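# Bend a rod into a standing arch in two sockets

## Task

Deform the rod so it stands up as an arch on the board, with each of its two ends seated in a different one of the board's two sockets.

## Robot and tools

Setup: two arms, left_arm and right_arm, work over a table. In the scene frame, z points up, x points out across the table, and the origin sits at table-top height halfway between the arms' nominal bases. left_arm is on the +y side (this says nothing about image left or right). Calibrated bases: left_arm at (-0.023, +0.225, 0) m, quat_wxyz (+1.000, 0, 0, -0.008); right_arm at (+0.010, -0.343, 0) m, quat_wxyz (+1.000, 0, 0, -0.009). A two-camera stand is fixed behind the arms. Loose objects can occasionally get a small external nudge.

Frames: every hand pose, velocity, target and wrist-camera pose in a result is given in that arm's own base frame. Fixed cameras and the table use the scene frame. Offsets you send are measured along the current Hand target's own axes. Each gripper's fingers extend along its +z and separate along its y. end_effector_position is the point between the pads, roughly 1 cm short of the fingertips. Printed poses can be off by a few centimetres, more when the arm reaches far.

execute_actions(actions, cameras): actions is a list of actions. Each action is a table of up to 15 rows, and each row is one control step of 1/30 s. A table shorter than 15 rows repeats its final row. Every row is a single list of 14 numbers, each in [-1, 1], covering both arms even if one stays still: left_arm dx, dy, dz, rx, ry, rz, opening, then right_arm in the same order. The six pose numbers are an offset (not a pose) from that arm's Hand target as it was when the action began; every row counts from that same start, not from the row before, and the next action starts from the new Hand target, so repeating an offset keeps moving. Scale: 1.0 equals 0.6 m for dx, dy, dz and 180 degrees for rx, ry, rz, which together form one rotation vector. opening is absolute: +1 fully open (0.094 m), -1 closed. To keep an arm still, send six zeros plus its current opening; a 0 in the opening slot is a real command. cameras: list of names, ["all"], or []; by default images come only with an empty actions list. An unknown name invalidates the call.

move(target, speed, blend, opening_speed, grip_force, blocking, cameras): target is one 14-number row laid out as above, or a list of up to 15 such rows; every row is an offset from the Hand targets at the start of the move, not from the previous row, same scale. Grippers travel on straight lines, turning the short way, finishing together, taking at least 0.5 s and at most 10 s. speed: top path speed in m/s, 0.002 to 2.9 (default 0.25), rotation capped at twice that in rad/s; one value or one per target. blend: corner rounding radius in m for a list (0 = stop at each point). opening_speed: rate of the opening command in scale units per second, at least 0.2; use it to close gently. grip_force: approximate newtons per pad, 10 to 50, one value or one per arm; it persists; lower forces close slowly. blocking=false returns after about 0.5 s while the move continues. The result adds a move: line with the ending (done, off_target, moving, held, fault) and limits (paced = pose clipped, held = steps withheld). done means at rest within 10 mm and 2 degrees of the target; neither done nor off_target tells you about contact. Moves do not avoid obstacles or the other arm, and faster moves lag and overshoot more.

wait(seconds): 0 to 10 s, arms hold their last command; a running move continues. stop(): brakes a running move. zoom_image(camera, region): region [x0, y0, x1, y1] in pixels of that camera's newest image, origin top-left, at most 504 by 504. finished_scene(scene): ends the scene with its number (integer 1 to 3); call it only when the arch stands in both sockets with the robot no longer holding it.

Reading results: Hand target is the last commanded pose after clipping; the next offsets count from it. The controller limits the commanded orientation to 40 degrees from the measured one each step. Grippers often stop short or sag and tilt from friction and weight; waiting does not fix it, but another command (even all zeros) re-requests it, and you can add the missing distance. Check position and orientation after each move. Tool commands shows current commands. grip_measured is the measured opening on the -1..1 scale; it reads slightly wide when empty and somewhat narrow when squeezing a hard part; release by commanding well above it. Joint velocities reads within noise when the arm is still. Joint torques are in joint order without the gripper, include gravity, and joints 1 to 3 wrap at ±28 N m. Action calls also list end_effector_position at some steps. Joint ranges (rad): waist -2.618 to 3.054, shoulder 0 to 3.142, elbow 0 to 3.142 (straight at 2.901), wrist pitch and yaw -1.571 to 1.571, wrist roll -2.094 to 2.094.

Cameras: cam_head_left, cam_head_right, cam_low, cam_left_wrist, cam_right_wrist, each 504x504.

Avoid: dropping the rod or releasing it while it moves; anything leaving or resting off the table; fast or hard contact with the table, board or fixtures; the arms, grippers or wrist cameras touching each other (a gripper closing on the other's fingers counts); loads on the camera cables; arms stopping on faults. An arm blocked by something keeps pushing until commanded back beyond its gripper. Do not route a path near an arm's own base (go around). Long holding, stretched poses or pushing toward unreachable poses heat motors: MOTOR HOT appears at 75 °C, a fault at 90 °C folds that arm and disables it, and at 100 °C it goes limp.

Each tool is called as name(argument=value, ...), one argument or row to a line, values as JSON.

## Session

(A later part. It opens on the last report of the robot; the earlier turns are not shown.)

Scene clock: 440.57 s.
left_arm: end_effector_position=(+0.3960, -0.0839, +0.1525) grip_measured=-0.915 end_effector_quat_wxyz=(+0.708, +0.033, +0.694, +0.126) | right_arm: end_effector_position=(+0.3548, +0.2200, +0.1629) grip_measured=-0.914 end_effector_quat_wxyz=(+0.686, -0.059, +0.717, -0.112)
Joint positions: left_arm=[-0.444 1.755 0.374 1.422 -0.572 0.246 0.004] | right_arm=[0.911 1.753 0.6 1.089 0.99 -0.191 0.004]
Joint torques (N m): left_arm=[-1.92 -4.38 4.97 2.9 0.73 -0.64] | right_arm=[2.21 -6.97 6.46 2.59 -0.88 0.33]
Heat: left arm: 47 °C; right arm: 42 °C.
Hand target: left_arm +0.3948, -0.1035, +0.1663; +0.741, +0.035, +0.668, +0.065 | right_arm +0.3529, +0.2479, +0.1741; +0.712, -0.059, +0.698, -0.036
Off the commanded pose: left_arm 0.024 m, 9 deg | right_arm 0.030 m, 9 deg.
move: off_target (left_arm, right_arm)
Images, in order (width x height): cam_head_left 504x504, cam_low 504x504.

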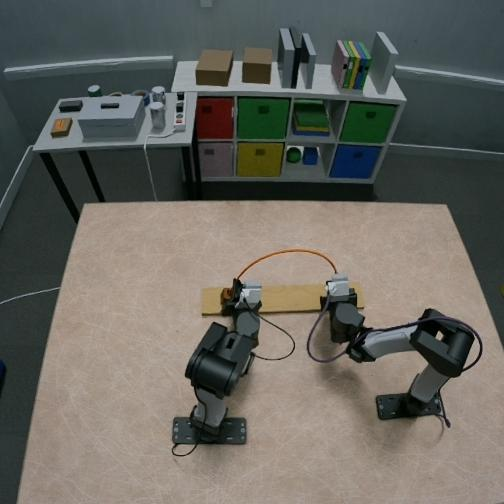

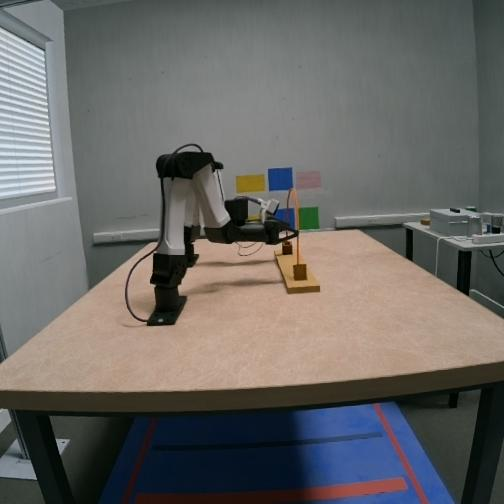

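move(
  target=[0.0103, 0.0019, -0.0009, 0, 0, 0, -1, 0.024, -0.0035, -0.0007, 0, 0, 0, -1],
  speed=0.06,
  cameras=["cam_head_left", "cam_head_right", "cam_low"],
)

zoom_image(
  camera="cam_low",
  region=[276, 222, 316, 272],
)

zoom_image(
  camera="cam_head_right",
  region=[325, 260, 375, 310],
)

zoom_image(
  camera="cam_head_left",
  region=[180, 230, 380, 330],
)

Scene clock: 452.63 s.
left_arm: end_effector_position=(+0.3955, -0.0816, +0.1441) grip_measured=-0.915 end_effector_quat_wxyz=(+0.704, +0.034, +0.698, +0.129) | right_arm: end_effector_position=(+0.3535, +0.2181, +0.1492) grip_measured=-0.914 end_effector_quat_wxyz=(+0.680, -0.065, +0.720, -0.118)
Joint positions: left_arm=[-0.439 1.788 0.366 1.451 -0.572 0.246 0.004] | right_arm=[0.911 1.789 0.582 1.122 0.991 -0.191 0.004]
Joint torques (N m): left_arm=[-1.68 -4.42 4.81 2.98 0.8 -0.66] | right_arm=[1.5 -6.61 5.5 2.84 -0.95 0.39]
Heat: left arm: 48 °C; right arm: 46 °C.
Hand target: left_arm +0.3948, -0.1015, +0.1603; +0.741, +0.035, +0.668, +0.065 | right_arm +0.3528, +0.2439, +0.1602; +0.712, -0.059, +0.698, -0.036
Off the commanded pose: left_arm 0.026 m, 9 deg | right_arm 0.028 m, 10 deg.
move: off_target (left_arm, right_arm)
Images, in order (width x height): cam_head_left 504x504, cam_head_right 504x504, cam_low 504x504.

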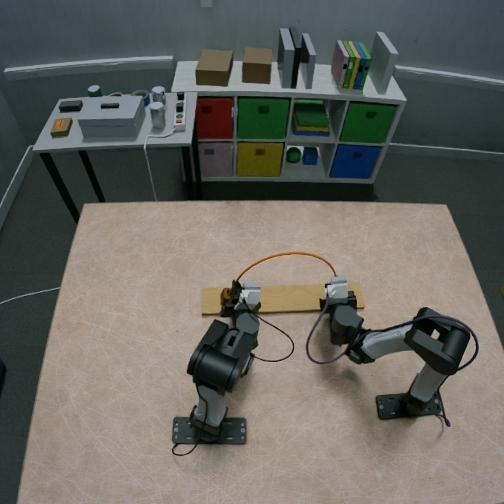

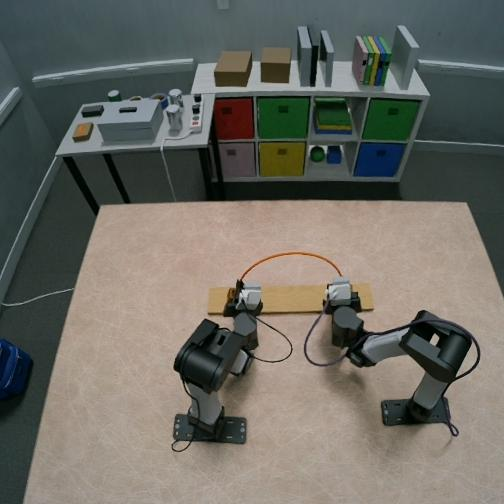

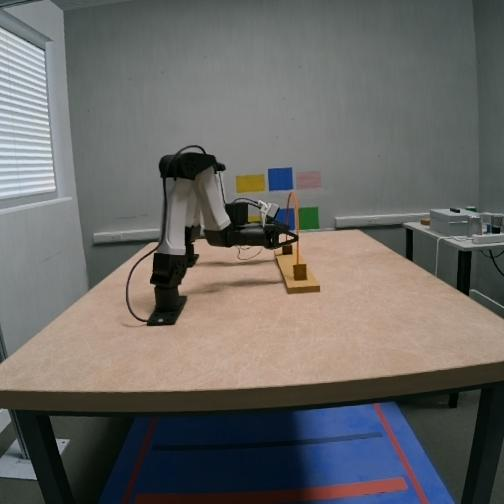

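Scaled by 10.080.

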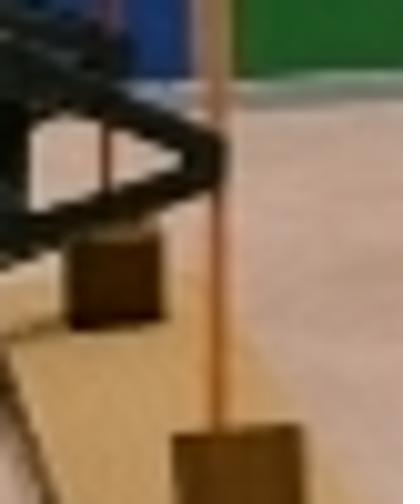

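Scaled by 10.080.

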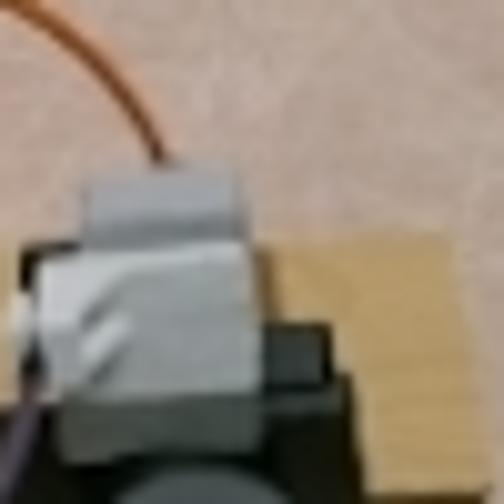

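Scaled by 2.520.

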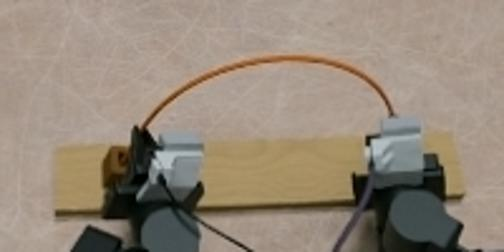

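move(
  target=[0.0154, 0.0011, 0.0002, 0, 0, 0, -1, 0.0273, -0.0031, 0.0009, 0, 0, 0, -1],
  speed=0.06,
  cameras=["cam_low", "cam_left_wrist", "cam_right_wrist"],
)

zoom_image(
  camera="cam_low",
  region=[276, 222, 316, 272],
)

Scene clock: 470.67 s.
left_arm: end_effector_position=(+0.3967, -0.0801, +0.1366) grip_measured=-0.915 end_effector_quat_wxyz=(+0.702, +0.033, +0.699, +0.131) | right_arm: end_effector_position=(+0.3524, +0.2166, +0.1332) grip_measured=-0.914 end_effector_quat_wxyz=(+0.681, -0.064, +0.720, -0.118)
Joint positions: left_arm=[-0.434 1.831 0.366 1.489 -0.572 0.246 0.004] | right_arm=[0.911 1.855 0.56 1.21 0.991 -0.189 0.004]
Joint torques (N m): left_arm=[-1.52 -4.52 4.23 2.97 0.87 -0.71] | right_arm=[0.5 -7.02 4.96 2.82 -1.06 0.37]
Heat: left arm: 51 °C; right arm: 46 °C.
Hand target: left_arm +0.3958, -0.0996, +0.1512; +0.741, +0.035, +0.668, +0.065 | right_arm +0.3538, +0.2399, +0.1442; +0.712, -0.059, +0.698, -0.036
Off the commanded pose: left_arm 0.024 m, 10 deg | right_arm 0.026 m, 10 deg.
joint sent to its limit (left arm) — joint 4 (wrist pitch), upper limit. The joint targets still meet the commanded pose.
move: off_target (left_arm, right_arm)
Images, in order (width x height): cam_low 504x504, cam_left_wrist 504x504, cam_right_wrist 504x504.

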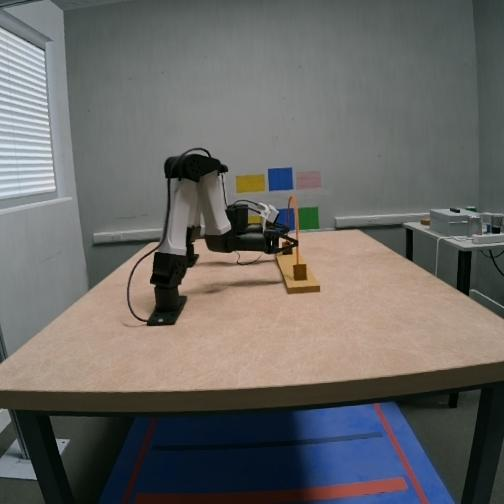

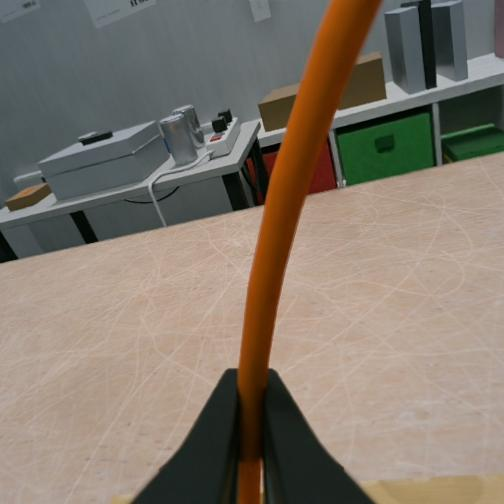

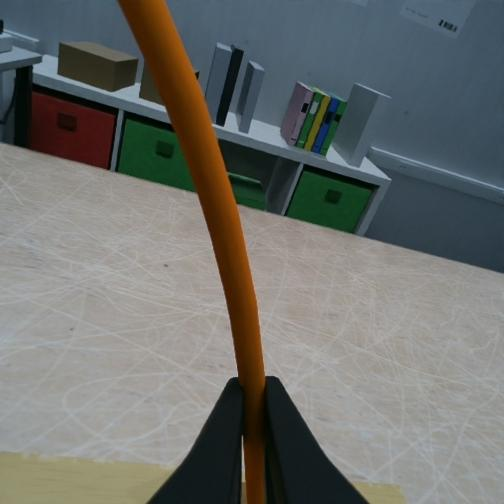

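Scaled by 10.080.

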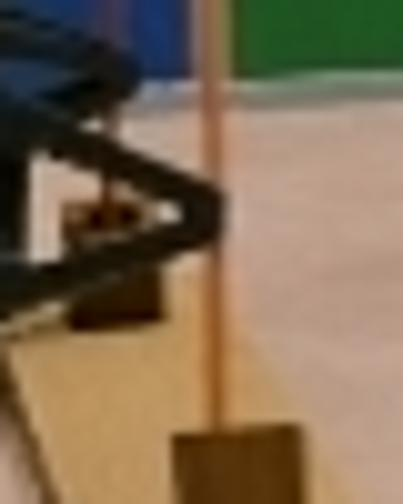

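move(
  target=[0.0176, 0.0006, 0.005, 0.0032, 0.022, 0.0008, -1, 0.0223, -0.0023, 0.0061, 0, 0, 0, -1],
  speed=0.06,
  cameras=["cam_low", "cam_left_wrist", "cam_right_wrist"],
)

zoom_image(
  camera="cam_low",
  region=[276, 222, 316, 272],
)

Scene clock: 481.53 s.
left_arm: end_effector_position=(+0.3972, -0.0780, +0.1366) grip_measured=-0.915 end_effector_quat_wxyz=(+0.702, +0.029, +0.699, +0.131) | right_arm: end_effector_position=(+0.3568, +0.2155, +0.1306) grip_measured=-0.914 end_effector_quat_wxyz=(+0.695, -0.044, +0.710, -0.103)
Joint positions: left_arm=[-0.428 1.831 0.366 1.489 -0.57 0.239 0.004] | right_arm=[0.898 1.919 0.56 1.335 0.982 -0.189 0.004]
Joint torques (N m): left_arm=[-1.01 -5.9 5.16 2.05 0.95 -0.95] | right_arm=[0.13 -6.45 4.07 2.42 -1.2 0.32]
Heat: left arm: 51 °C; right arm: 46 °C.
Hand target: left_arm +0.3999, -0.0976, +0.1412; +0.717, +0.037, +0.693, +0.063 | right_arm +0.3578, +0.2368, +0.1312; +0.712, -0.059, +0.698, -0.036
Off the commanded pose: left_arm 0.020 m, 8 deg | right_arm 0.021 m, 8 deg.
move: off_target (left_arm, right_arm)
Images, in order (width x height): cam_low 504x504, cam_left_wrist 504x504, cam_right_wrist 504x504.

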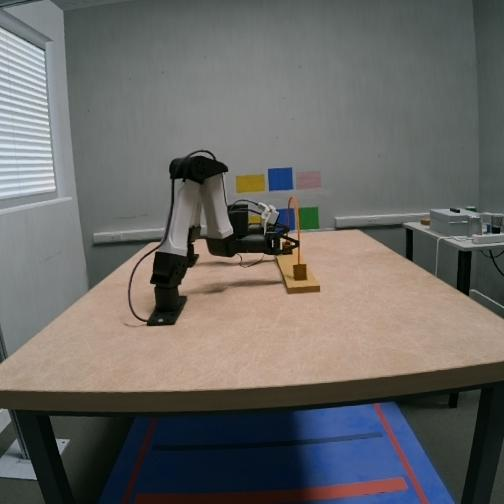

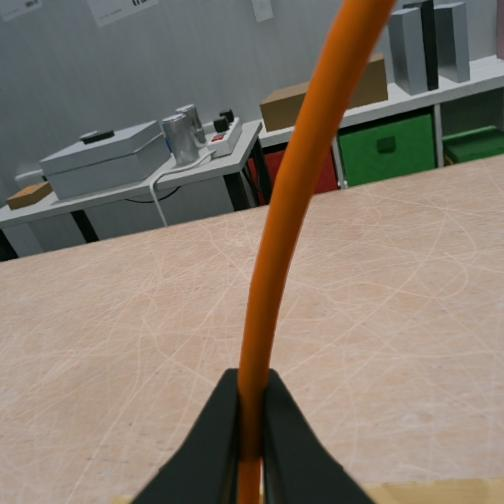

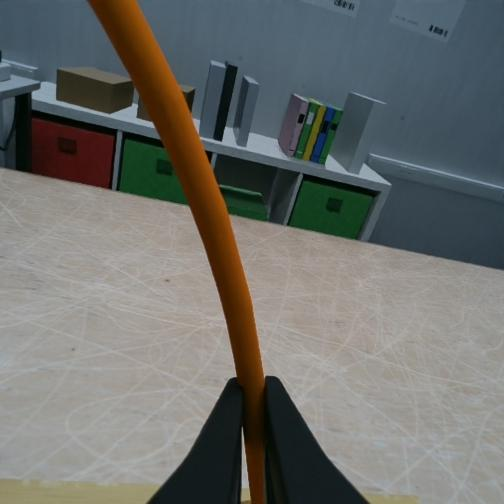

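Scaled by 10.080.

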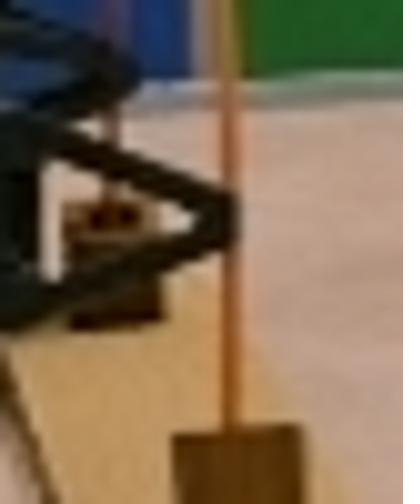

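move(
  target=[0.0104, 0.0019, -0.0003, 0, 0, 0, -1, 0.0238, -0.0018, -0.0006, 0, 0, 0, -1],
  speed=0.06,
  cameras=["cam_low", "cam_head_left", "cam_right_wrist"],
)

zoom_image(
  camera="cam_low",
  region=[276, 222, 316, 272],
)

Scene clock: 492.27 s.
left_arm: end_effector_position=(+0.3980, -0.0784, +0.1355) grip_measured=-0.915 end_effector_quat_wxyz=(+0.702, +0.033, +0.700, +0.128) | right_arm: end_effector_position=(+0.3576, +0.2145, +0.1288) grip_measured=-0.914 end_effector_quat_wxyz=(+0.708, -0.030, +0.700, -0.089)
Joint positions: left_arm=[-0.423 1.834 0.366 1.489 -0.556 0.239 0.004] | right_arm=[0.893 1.975 0.554 1.454 0.975 -0.195 0.004]
Joint torques (N m): left_arm=[-0.81 -3.93 4.71 2.35 0.88 -0.99] | right_arm=[-0.03 -5.23 3 2.07 -1.21 0.37]
Heat: left arm: 48 °C; right arm: 47 °C.
Hand target: left_arm +0.3998, -0.0956, +0.1352; +0.717, +0.037, +0.693, +0.063 | right_arm +0.3578, +0.2337, +0.1171; +0.712, -0.059, +0.698, -0.036
Off the commanded pose: left_arm 0.017 m, 8 deg | right_arm 0.023 m, 7 deg.
move: off_target (left_arm, right_arm)
Images, in order (width x height): cam_head_left 504x504, cam_low 504x504, cam_right_wrist 504x504.

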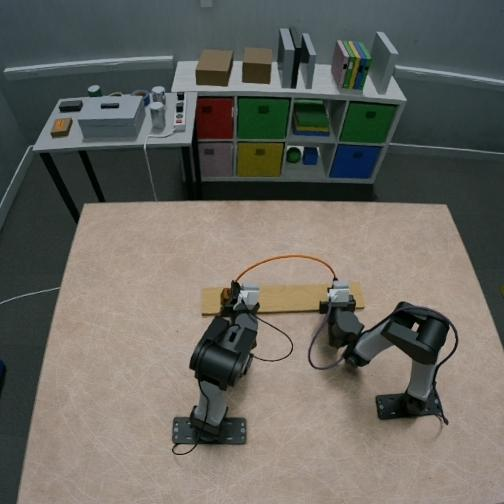

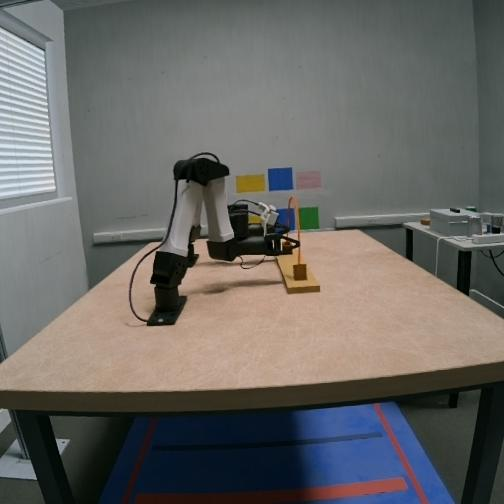

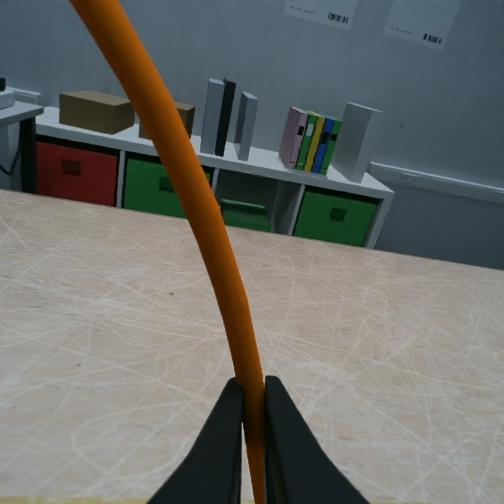

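Scaled by 10.080.

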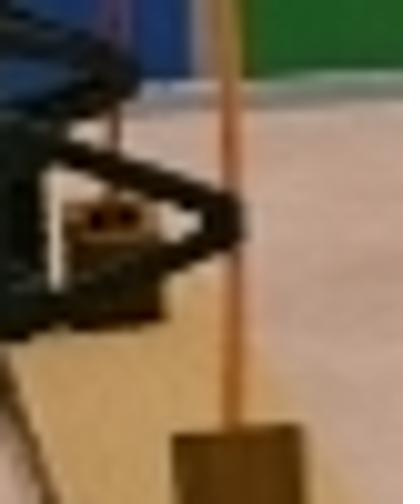

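move(
  target=[
    [0.003, 0.0214, -0.0009, 0, 0, 0.0167, -1, -0.007, -0.0228, -0.0005, 0, 0, -0.0167, -1],
    [0.003, 0.0214, -0.0009, 0, 0, 0.0167, -0.8, -0.007, -0.0228, -0.0005, 0, 0, -0.0167, -1],
  ],
  speed=0.06,
  opening_speed=0.25,
  cameras=["cam_low", "cam_head_left", "cam_left_wrist"],
)

zoom_image(
  camera="cam_low",
  region=[276, 222, 316, 272],
)

zoom_image(
  camera="cam_left_wrist",
  region=[130, 340, 370, 504],
)

Scene clock: 509.03 s.
left_arm: end_effector_position=(+0.4009, -0.0772, +0.1367) grip_measured=-0.803 end_effector_quat_wxyz=(+0.708, +0.050, +0.696, +0.107) | right_arm: end_effector_position=(+0.3607, +0.2136, +0.1275) grip_measured=-0.914 end_effector_quat_wxyz=(+0.707, -0.067, +0.698, -0.091)
Joint positions: left_arm=[-0.38 1.834 0.355 1.507 -0.458 0.233 0.009] | right_arm=[0.865 1.964 0.531 1.459 0.898 -0.243 0.004]
Joint torques (N m): left_arm=[-0.23 -4.29 3.43 2.42 0.43 -0.33] | right_arm=[-0.44 -7.99 1.7 2.08 -0.71 0.3]
Heat: left arm: 47 °C; right arm: 45 °C.
Hand target: left_arm +0.3988, -0.0827, +0.1352; +0.715, +0.055, +0.692, +0.082 | right_arm +0.3578, +0.2208, +0.1231; +0.711, -0.078, +0.697, -0.055
Off the commanded pose: left_arm 0.006 m, 3 deg | right_arm 0.009 m, 4 deg.
move: off_target (left_arm, right_arm); target 2's new opening was sent with left_arm's hand 0.009 m and 4 deg from that target
Images, in order (width x height): cam_head_left 504x504, cam_low 504x504, cam_left_wrist 504x504.

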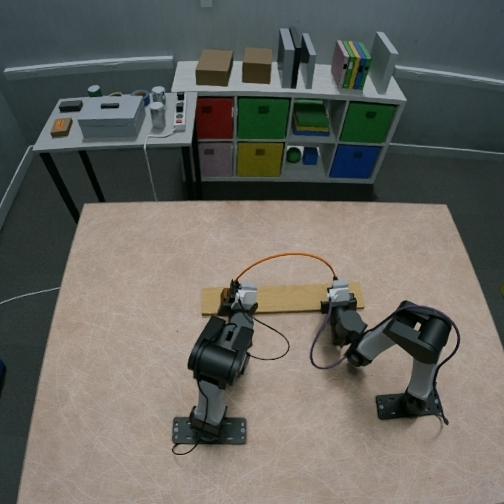

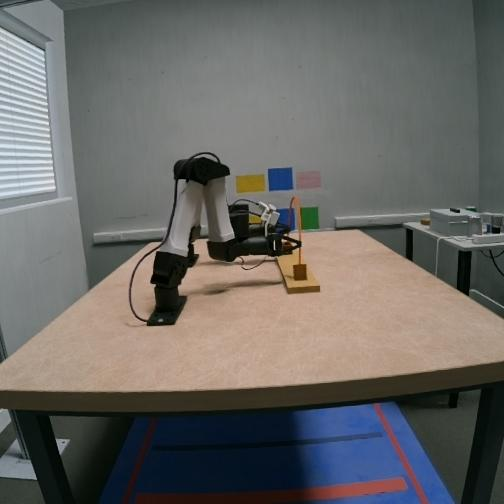

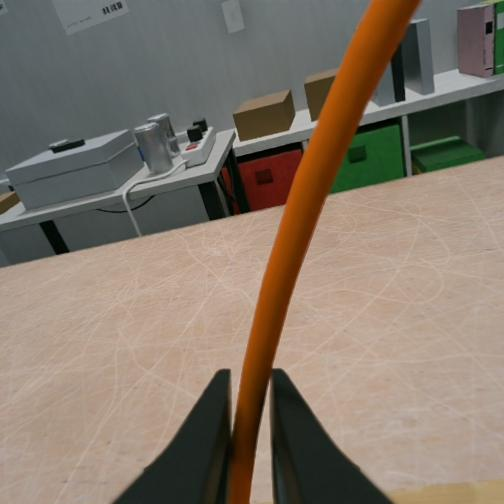

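Scaled by 10.080.

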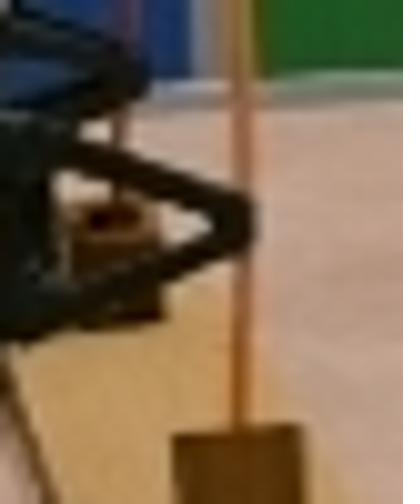

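Scaled by 2.100.

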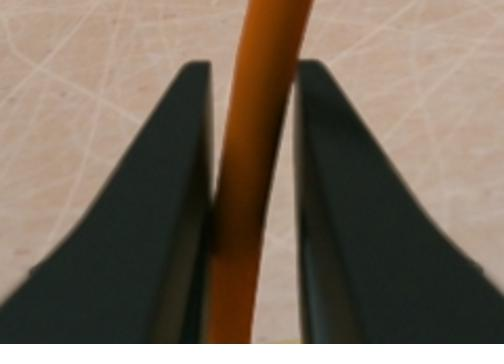

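move(
  target=[0, 0, 0, 0, 0, 0, -0.55, 0, 0, 0, 0, 0, 0, -1],
  speed=0.06,
  opening_speed=0.25,
  cameras=["cam_low", "cam_head_left", "cam_left_wrist"],
)

zoom_image(
  camera="cam_low",
  region=[276, 222, 316, 272],
)

zoom_image(
  camera="cam_left_wrist",
  region=[130, 340, 370, 504],
)

zoom_image(
  camera="cam_head_left",
  region=[218, 282, 240, 304],
)

Scene clock: 517.23 s.
left_arm: end_effector_position=(+0.4011, -0.0815, +0.1368) grip_measured=-0.553 end_effector_quat_wxyz=(+0.710, +0.058, +0.695, +0.098) | right_arm: end_effector_position=(+0.3607, +0.2136, +0.1275) grip_measured=-0.914 end_effector_quat_wxyz=(+0.707, -0.067, +0.698, -0.091)
Joint positions: left_arm=[-0.38 1.834 0.355 1.507 -0.434 0.232 0.021] | right_arm=[0.865 1.964 0.531 1.459 0.898 -0.243 0.004]
Joint torques (N m): left_arm=[-0.18 -4.21 3.52 2.44 0.2 -0.31] | right_arm=[-0.44 -7.99 1.69 2.08 -0.72 0.3]
Heat: left arm: 46 °C; right arm: 44 °C.
Hand target: left_arm +0.3988, -0.0827, +0.1352; +0.715, +0.055, +0.692, +0.082 | right_arm +0.3578, +0.2208, +0.1231; +0.711, -0.078, +0.697, -0.055
Off the commanded pose: left_arm 0.003 m, 2 deg | right_arm 0.009 m, 4 deg.
move: off_target (right_arm)
Images, in order (width x height): cam_head_left 504x504, cam_low 504x504, cam_left_wrist 504x504.

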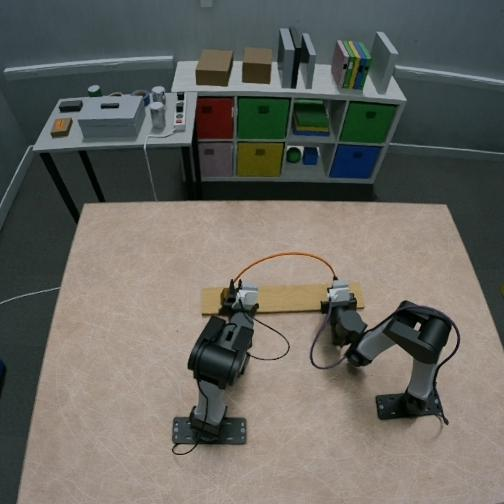

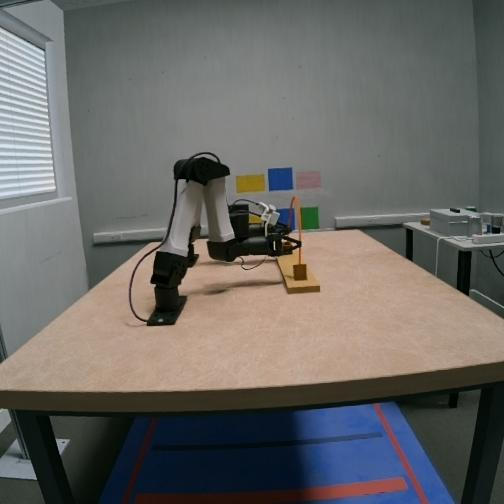

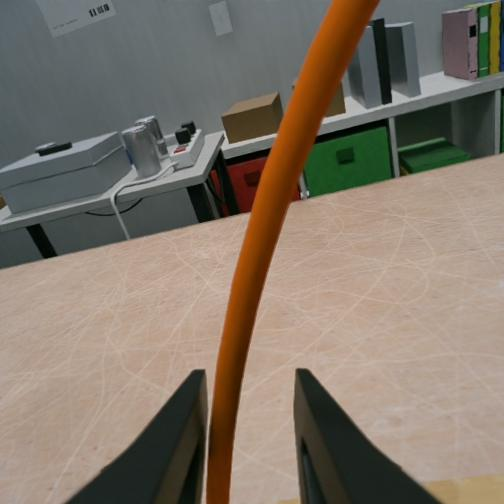

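Scaled by 10.080.

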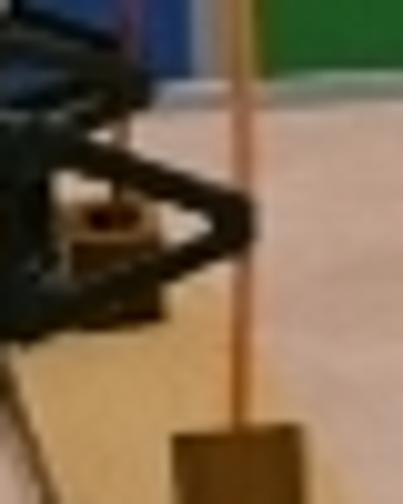

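Scaled by 2.100.

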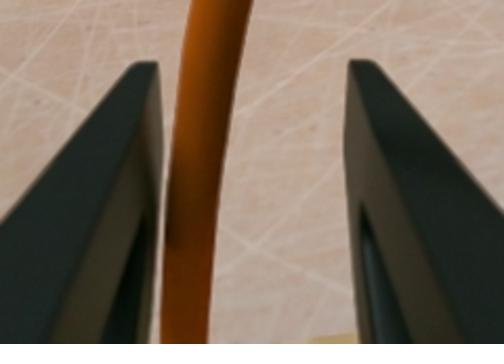

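Scaled by 22.909.

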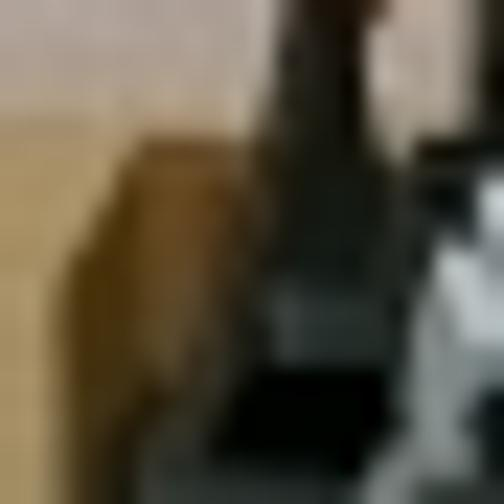

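move(
  target=[0, 0, 0, 0, 0, 0, -0.2, 0, 0, 0, 0, 0, 0, -1],
  speed=0.06,
  opening_speed=0.25,
  cameras=["cam_low", "cam_left_wrist"],
)

zoom_image(
  camera="cam_low",
  region=[276, 222, 316, 272],
)

zoom_image(
  camera="cam_left_wrist",
  region=[130, 340, 370, 504],
)

Scene clock: 525.13 s.
left_arm: end_effector_position=(+0.4011, -0.0815, +0.1368) grip_measured=-0.203 end_effector_quat_wxyz=(+0.710, +0.058, +0.695, +0.098) | right_arm: end_effector_position=(+0.3607, +0.2136, +0.1275) grip_measured=-0.914 end_effector_quat_wxyz=(+0.707, -0.067, +0.698, -0.091)
Joint positions: left_arm=[-0.38 1.834 0.355 1.507 -0.434 0.232 0.037] | right_arm=[0.865 1.964 0.531 1.459 0.898 -0.243 0.004]
Joint torques (N m): left_arm=[-0.09 -4.23 3.51 2.46 0.2 -0.32] | right_arm=[-0.46 -7.99 1.7 2.09 -0.71 0.3]
Heat: left arm: 45 °C; right arm: 44 °C.
Hand target: left_arm +0.3988, -0.0827, +0.1352; +0.715, +0.055, +0.692, +0.082 | right_arm +0.3578, +0.2208, +0.1231; +0.711, -0.078, +0.697, -0.055
Off the commanded pose: left_arm 0.003 m, 2 deg | right_arm 0.009 m, 4 deg.
move: off_target (right_arm)
Images, in order (width x height): cam_low 504x504, cam_left_wrist 504x504.

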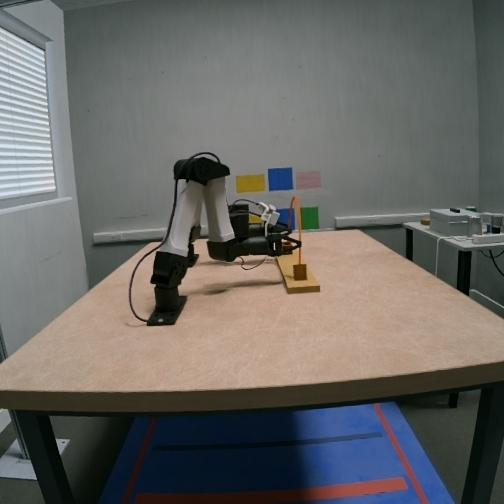

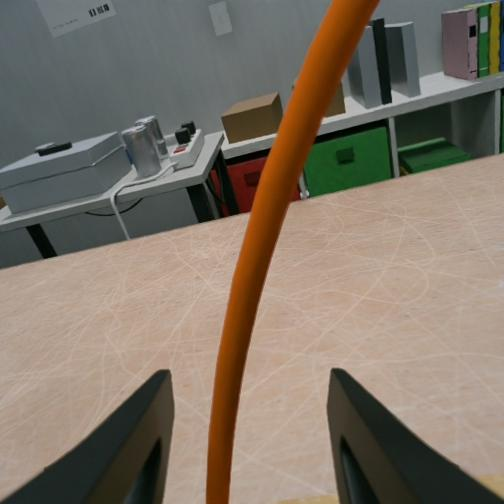

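Scaled by 10.080.

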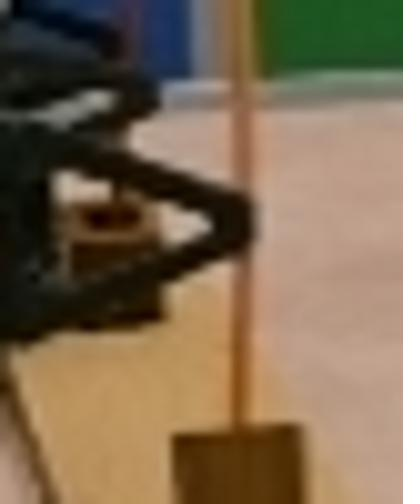

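Scaled by 2.100.

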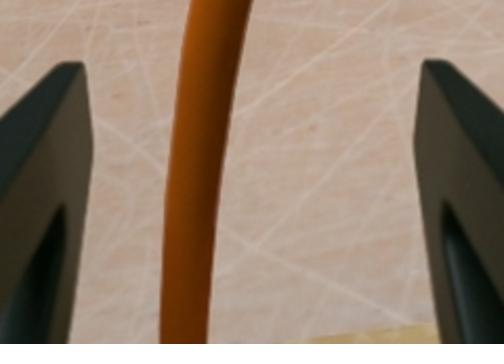

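move(
  target=[
    [0, 0.003, -0.1, 0.0027, 0.0136, 0.0005, -0.2, 0, 0, 0, 0, 0, 0, -1],
    [-0.05, 0.003, -0.2, 0.0054, 0.0273, 0.001, -0.2, 0, 0, 0, 0, 0, 0, -1],
  ],
  speed=0.15,
  blend=[0.02, 0],
  cameras=["cam_head_left", "cam_head_right", "cam_low", "cam_left_wrist"],
)

zoom_image(
  camera="cam_head_left",
  region=[180, 230, 380, 330],
)

Scene clock: 536.80 s.
left_arm: end_effector_position=(+0.2763, -0.0888, +0.1578) grip_measured=-0.203 end_effector_quat_wxyz=(+0.686, +0.065, +0.720, +0.086) | right_arm: end_effector_position=(+0.3607, +0.2136, +0.1275) grip_measured=-0.914 end_effector_quat_wxyz=(+0.707, -0.067, +0.698, -0.091)
Joint positions: left_arm=[-0.747 0.982 0.039 0.882 -0.78 0.17 0.037] | right_arm=[0.865 1.964 0.531 1.459 0.898 -0.243 0.004]
Joint torques (N m): left_arm=[-0.69 -1.59 9.72 1.52 -0.03 -0.32] | right_arm=[-0.44 -7.99 1.69 2.08 -0.71 0.3]
Heat: left arm: 44 °C; right arm: 43 °C.
Hand target: left_arm +0.2781, -0.0909, +0.1607; +0.684, +0.059, +0.723, +0.080 | right_arm +0.3578, +0.2208, +0.1231; +0.711, -0.078, +0.697, -0.055
Off the commanded pose: left_arm 0.004 m, 1 deg | right_arm 0.009 m, 4 deg.
move: off_target (right_arm)
Images, in order (width x height): cam_head_left 504x504, cam_head_right 504x504, cam_low 504x504, cam_left_wrist 504x504.

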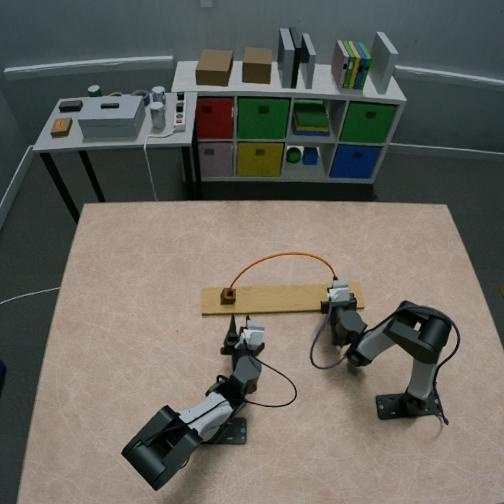

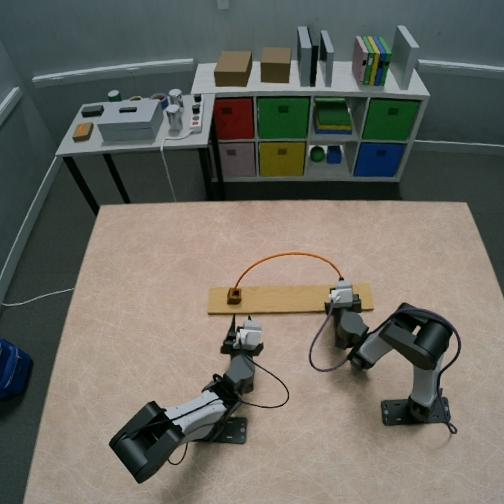

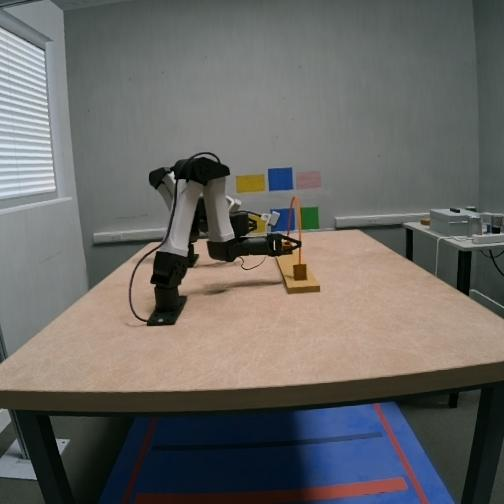

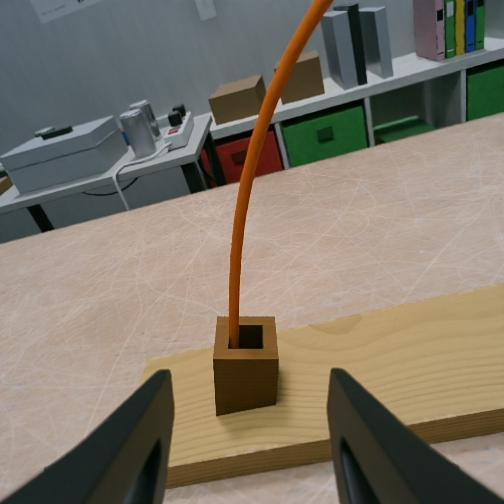

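Scaled by 2.520.

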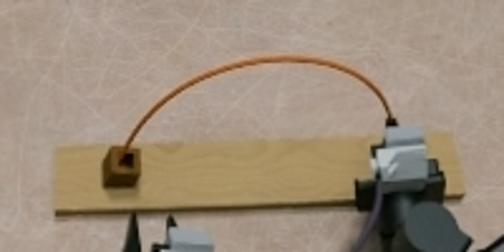

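move(
  target=[0, 0, 0, 0, 0, 0, -0.2, 0, 0, 0, 0, 0, 0, -0.7],
  speed=0.06,
  opening_speed=0.25,
  cameras=["cam_head_left", "cam_low", "cam_right_wrist"],
)

zoom_image(
  camera="cam_right_wrist",
  region=[130, 340, 370, 504],
)

zoom_image(
  camera="cam_low",
  region=[276, 222, 316, 272],
)

Scene clock: 542.77 s.
left_arm: end_effector_position=(+0.2763, -0.0888, +0.1575) grip_measured=-0.203 end_effector_quat_wxyz=(+0.686, +0.065, +0.720, +0.086) | right_arm: end_effector_position=(+0.3593, +0.2180, +0.1231) grip_measured=-0.702 end_effector_quat_wxyz=(+0.706, -0.081, +0.700, -0.072)
Joint positions: left_arm=[-0.747 0.982 0.039 0.88 -0.78 0.17 0.037] | right_arm=[0.861 1.964 0.514 1.459 0.847 -0.225 0.014]
Joint torques (N m): left_arm=[-0.76 -1.72 9.76 1.53 -0.04 -0.31] | right_arm=[-0.2 -7.72 3.26 2.16 -0.12 0.11]
Heat: left arm: 43 °C; right arm: 43 °C.
Hand target: left_arm +0.2781, -0.0909, +0.1607; +0.684, +0.059, +0.723, +0.080 | right_arm +0.3578, +0.2208, +0.1231; +0.711, -0.078, +0.697, -0.055
Off the commanded pose: left_arm 0.004 m, 1 deg | right_arm 0.003 m, 2 deg.
move: done
Images, in order (width x height): cam_head_left 504x504, cam_low 504x504, cam_right_wrist 504x504.

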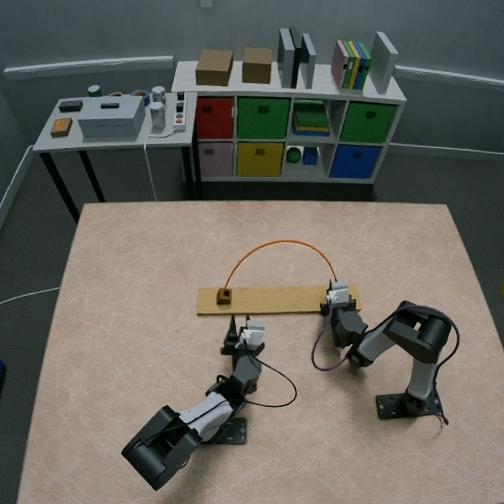

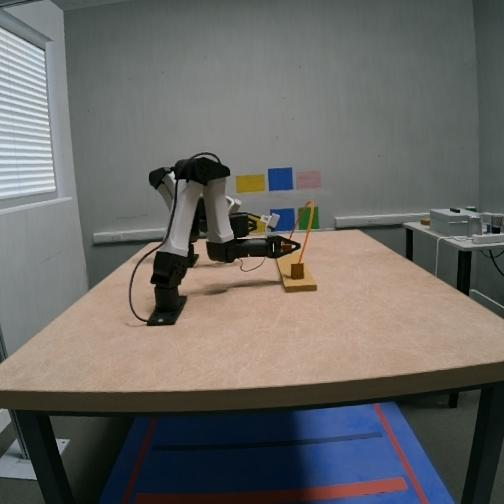

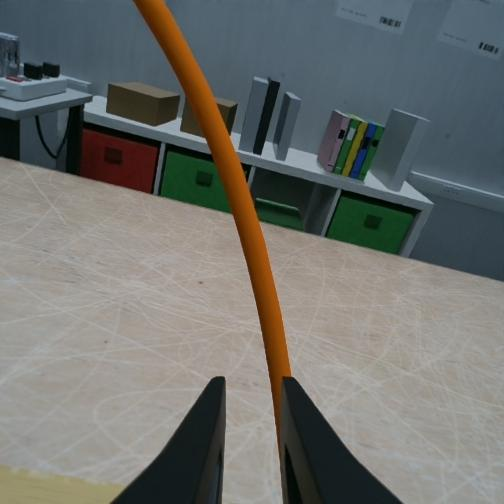

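Scaled by 2.100.

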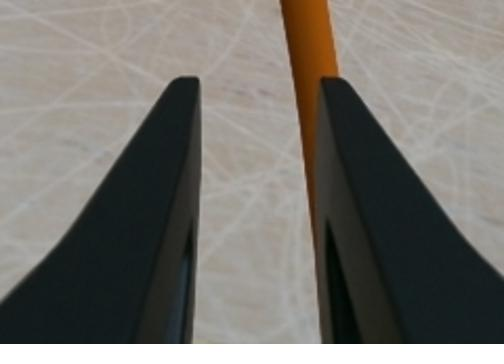

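Scaled by 10.080.

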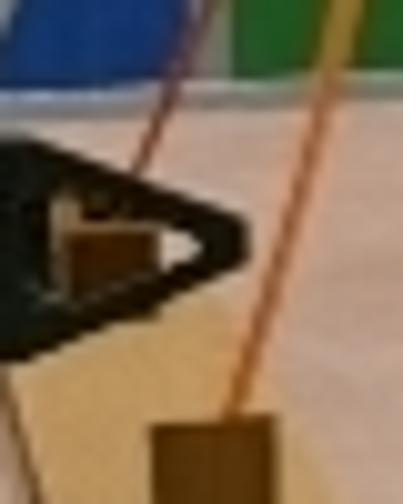

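move(
  target=[
    [0, 0, 0, 0, 0, 0, -0.2, 0, 0, -0.1, 0, 0.0136, 0, -0.7],
    [0, 0, 0, 0, 0, 0, -0.2, -0.05, 0, -0.2, 0, 0.0272, 0, -0.7],
  ],
  speed=0.12,
  blend=[0.02, 0],
  cameras=["cam_head_left", "cam_head_right", "cam_low", "cam_left_wrist", "cam_right_wrist"],
)

zoom_image(
  camera="cam_low",
  region=[255, 185, 335, 305],
)

zoom_image(
  camera="cam_head_left",
  region=[180, 230, 380, 330],
)

Scene clock: 554.73 s.
left_arm: end_effector_position=(+0.2763, -0.0888, +0.1575) grip_measured=-0.203 end_effector_quat_wxyz=(+0.686, +0.065, +0.720, +0.086) | right_arm: end_effector_position=(+0.2378, +0.2202, +0.1411) grip_measured=-0.702 end_effector_quat_wxyz=(+0.679, -0.090, +0.726, -0.066)
Joint positions: left_arm=[-0.747 0.982 0.039 0.88 -0.78 0.17 0.037] | right_arm=[1.281 1.532 0.324 0.987 1.248 -0.01 0.014]
Joint torques (N m): left_arm=[-0.72 -1.66 9.78 1.51 -0.04 -0.31] | right_arm=[0.25 -8.44 7.17 1.24 0.32 0.12]
Heat: left arm: 41 °C; right arm: 43 °C.
Hand target: left_arm +0.2781, -0.0909, +0.1607; +0.684, +0.059, +0.723, +0.080 | right_arm +0.2373, +0.2223, +0.1505; +0.681, -0.075, +0.726, -0.058
Off the commanded pose: left_arm 0.004 m, 1 deg | right_arm 0.010 m, 2 deg.
move: done

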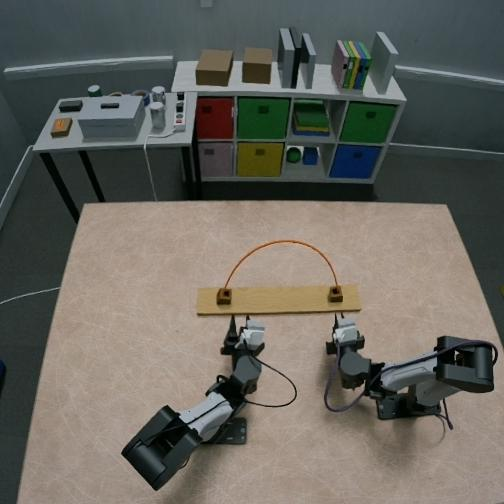

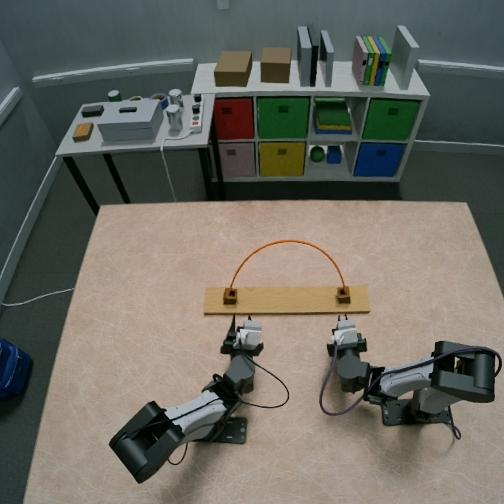

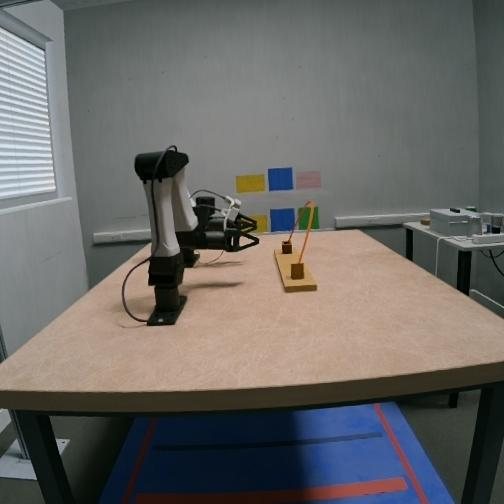

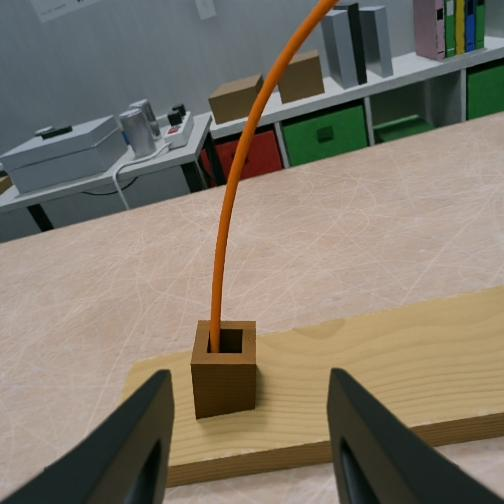

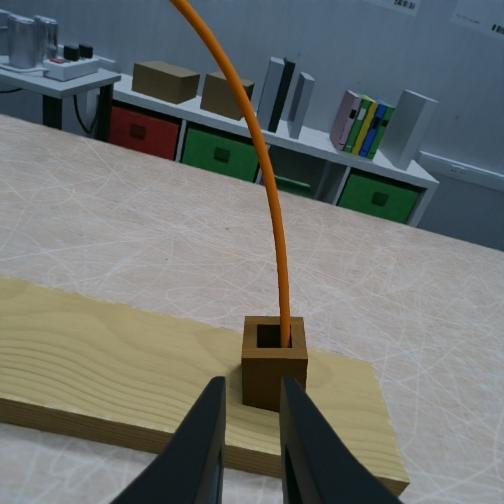

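Scaled by 4.200.

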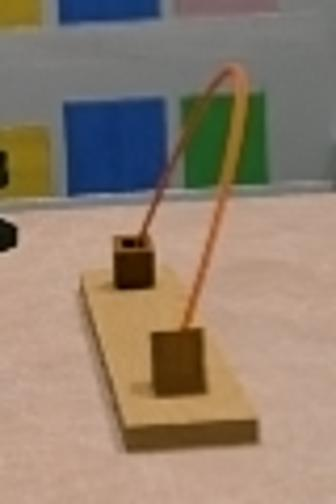

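Scaled by 2.520.

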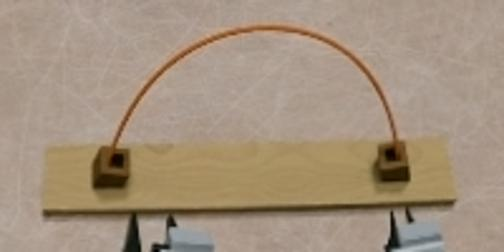

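move(
  target=[-0.2107, -0.1707, 0.1357, -0.0062, -0.0207, 0.4375, 0.0, 0.0333, -0.1627, -0.0363, 0, 0, 0, -0.7],
  speed=0.2,
  cameras=["cam_head_left", "cam_head_right", "cam_low", "cam_left_wrist"],
)

zoom_image(
  camera="cam_low",
  region=[255, 185, 335, 305],
)

Scene clock: 644.43 s.
left_arm: end_effector_position=(+0.3668, -0.2072, +0.2575) grip_measured=-0.003 end_effector_quat_wxyz=(+0.508, +0.493, +0.501, +0.498) | right_arm: end_effector_position=(+0.2165, +0.1233, +0.1537) grip_measured=-0.702 end_effector_quat_wxyz=(+0.686, -0.072, +0.722, -0.056)
Joint positions: left_arm=[-0.82 1.448 0.705 0.76 -0.817 1.566 0.047] | right_arm=[1.229 0.817 0.028 0.637 1.208 -0.037 0.014]
Joint torques (N m): left_arm=[-1.28 -4.08 11.93 1.52 -0.06 -0.02] | right_arm=[-1.16 -1.55 6.86 1.26 -0.03 0.09]
Heat: left arm: 35 °C; right arm: 37 °C.
Hand target: left_arm +0.3691, -0.2130, +0.2603; +0.500, +0.500, +0.500, +0.500 | right_arm +0.2172, +0.1223, +0.1507; +0.681, -0.075, +0.726, -0.058
Off the commanded pose: left_arm 0.007 m, 1 deg | right_arm 0.003 m, 1 deg.
move: done
Images, in order (width x height): cam_head_left 504x504, cam_head_right 504x504, cam_low 504x504, cam_left_wrist 504x504.

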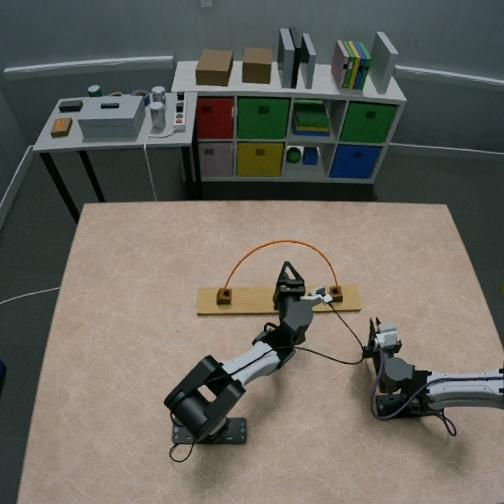

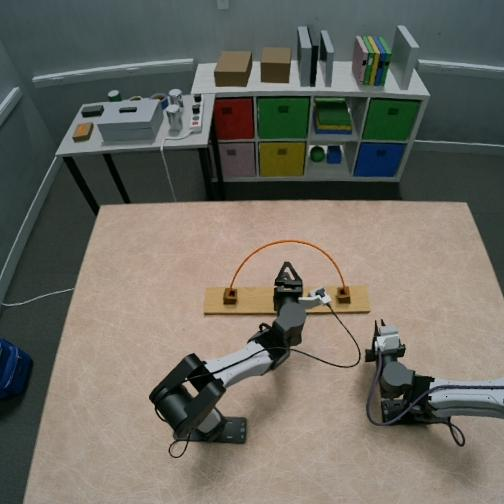

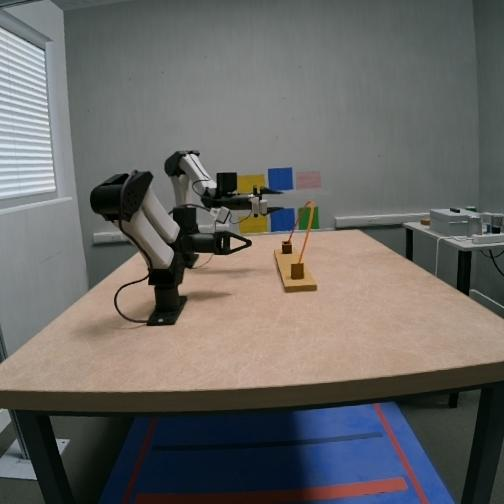

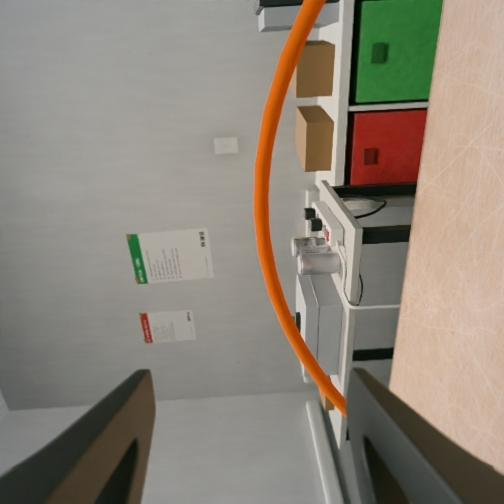

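Scaled by 4.200.

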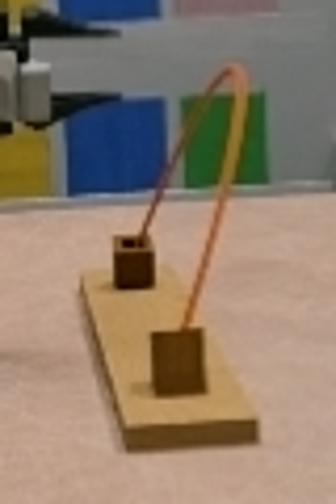

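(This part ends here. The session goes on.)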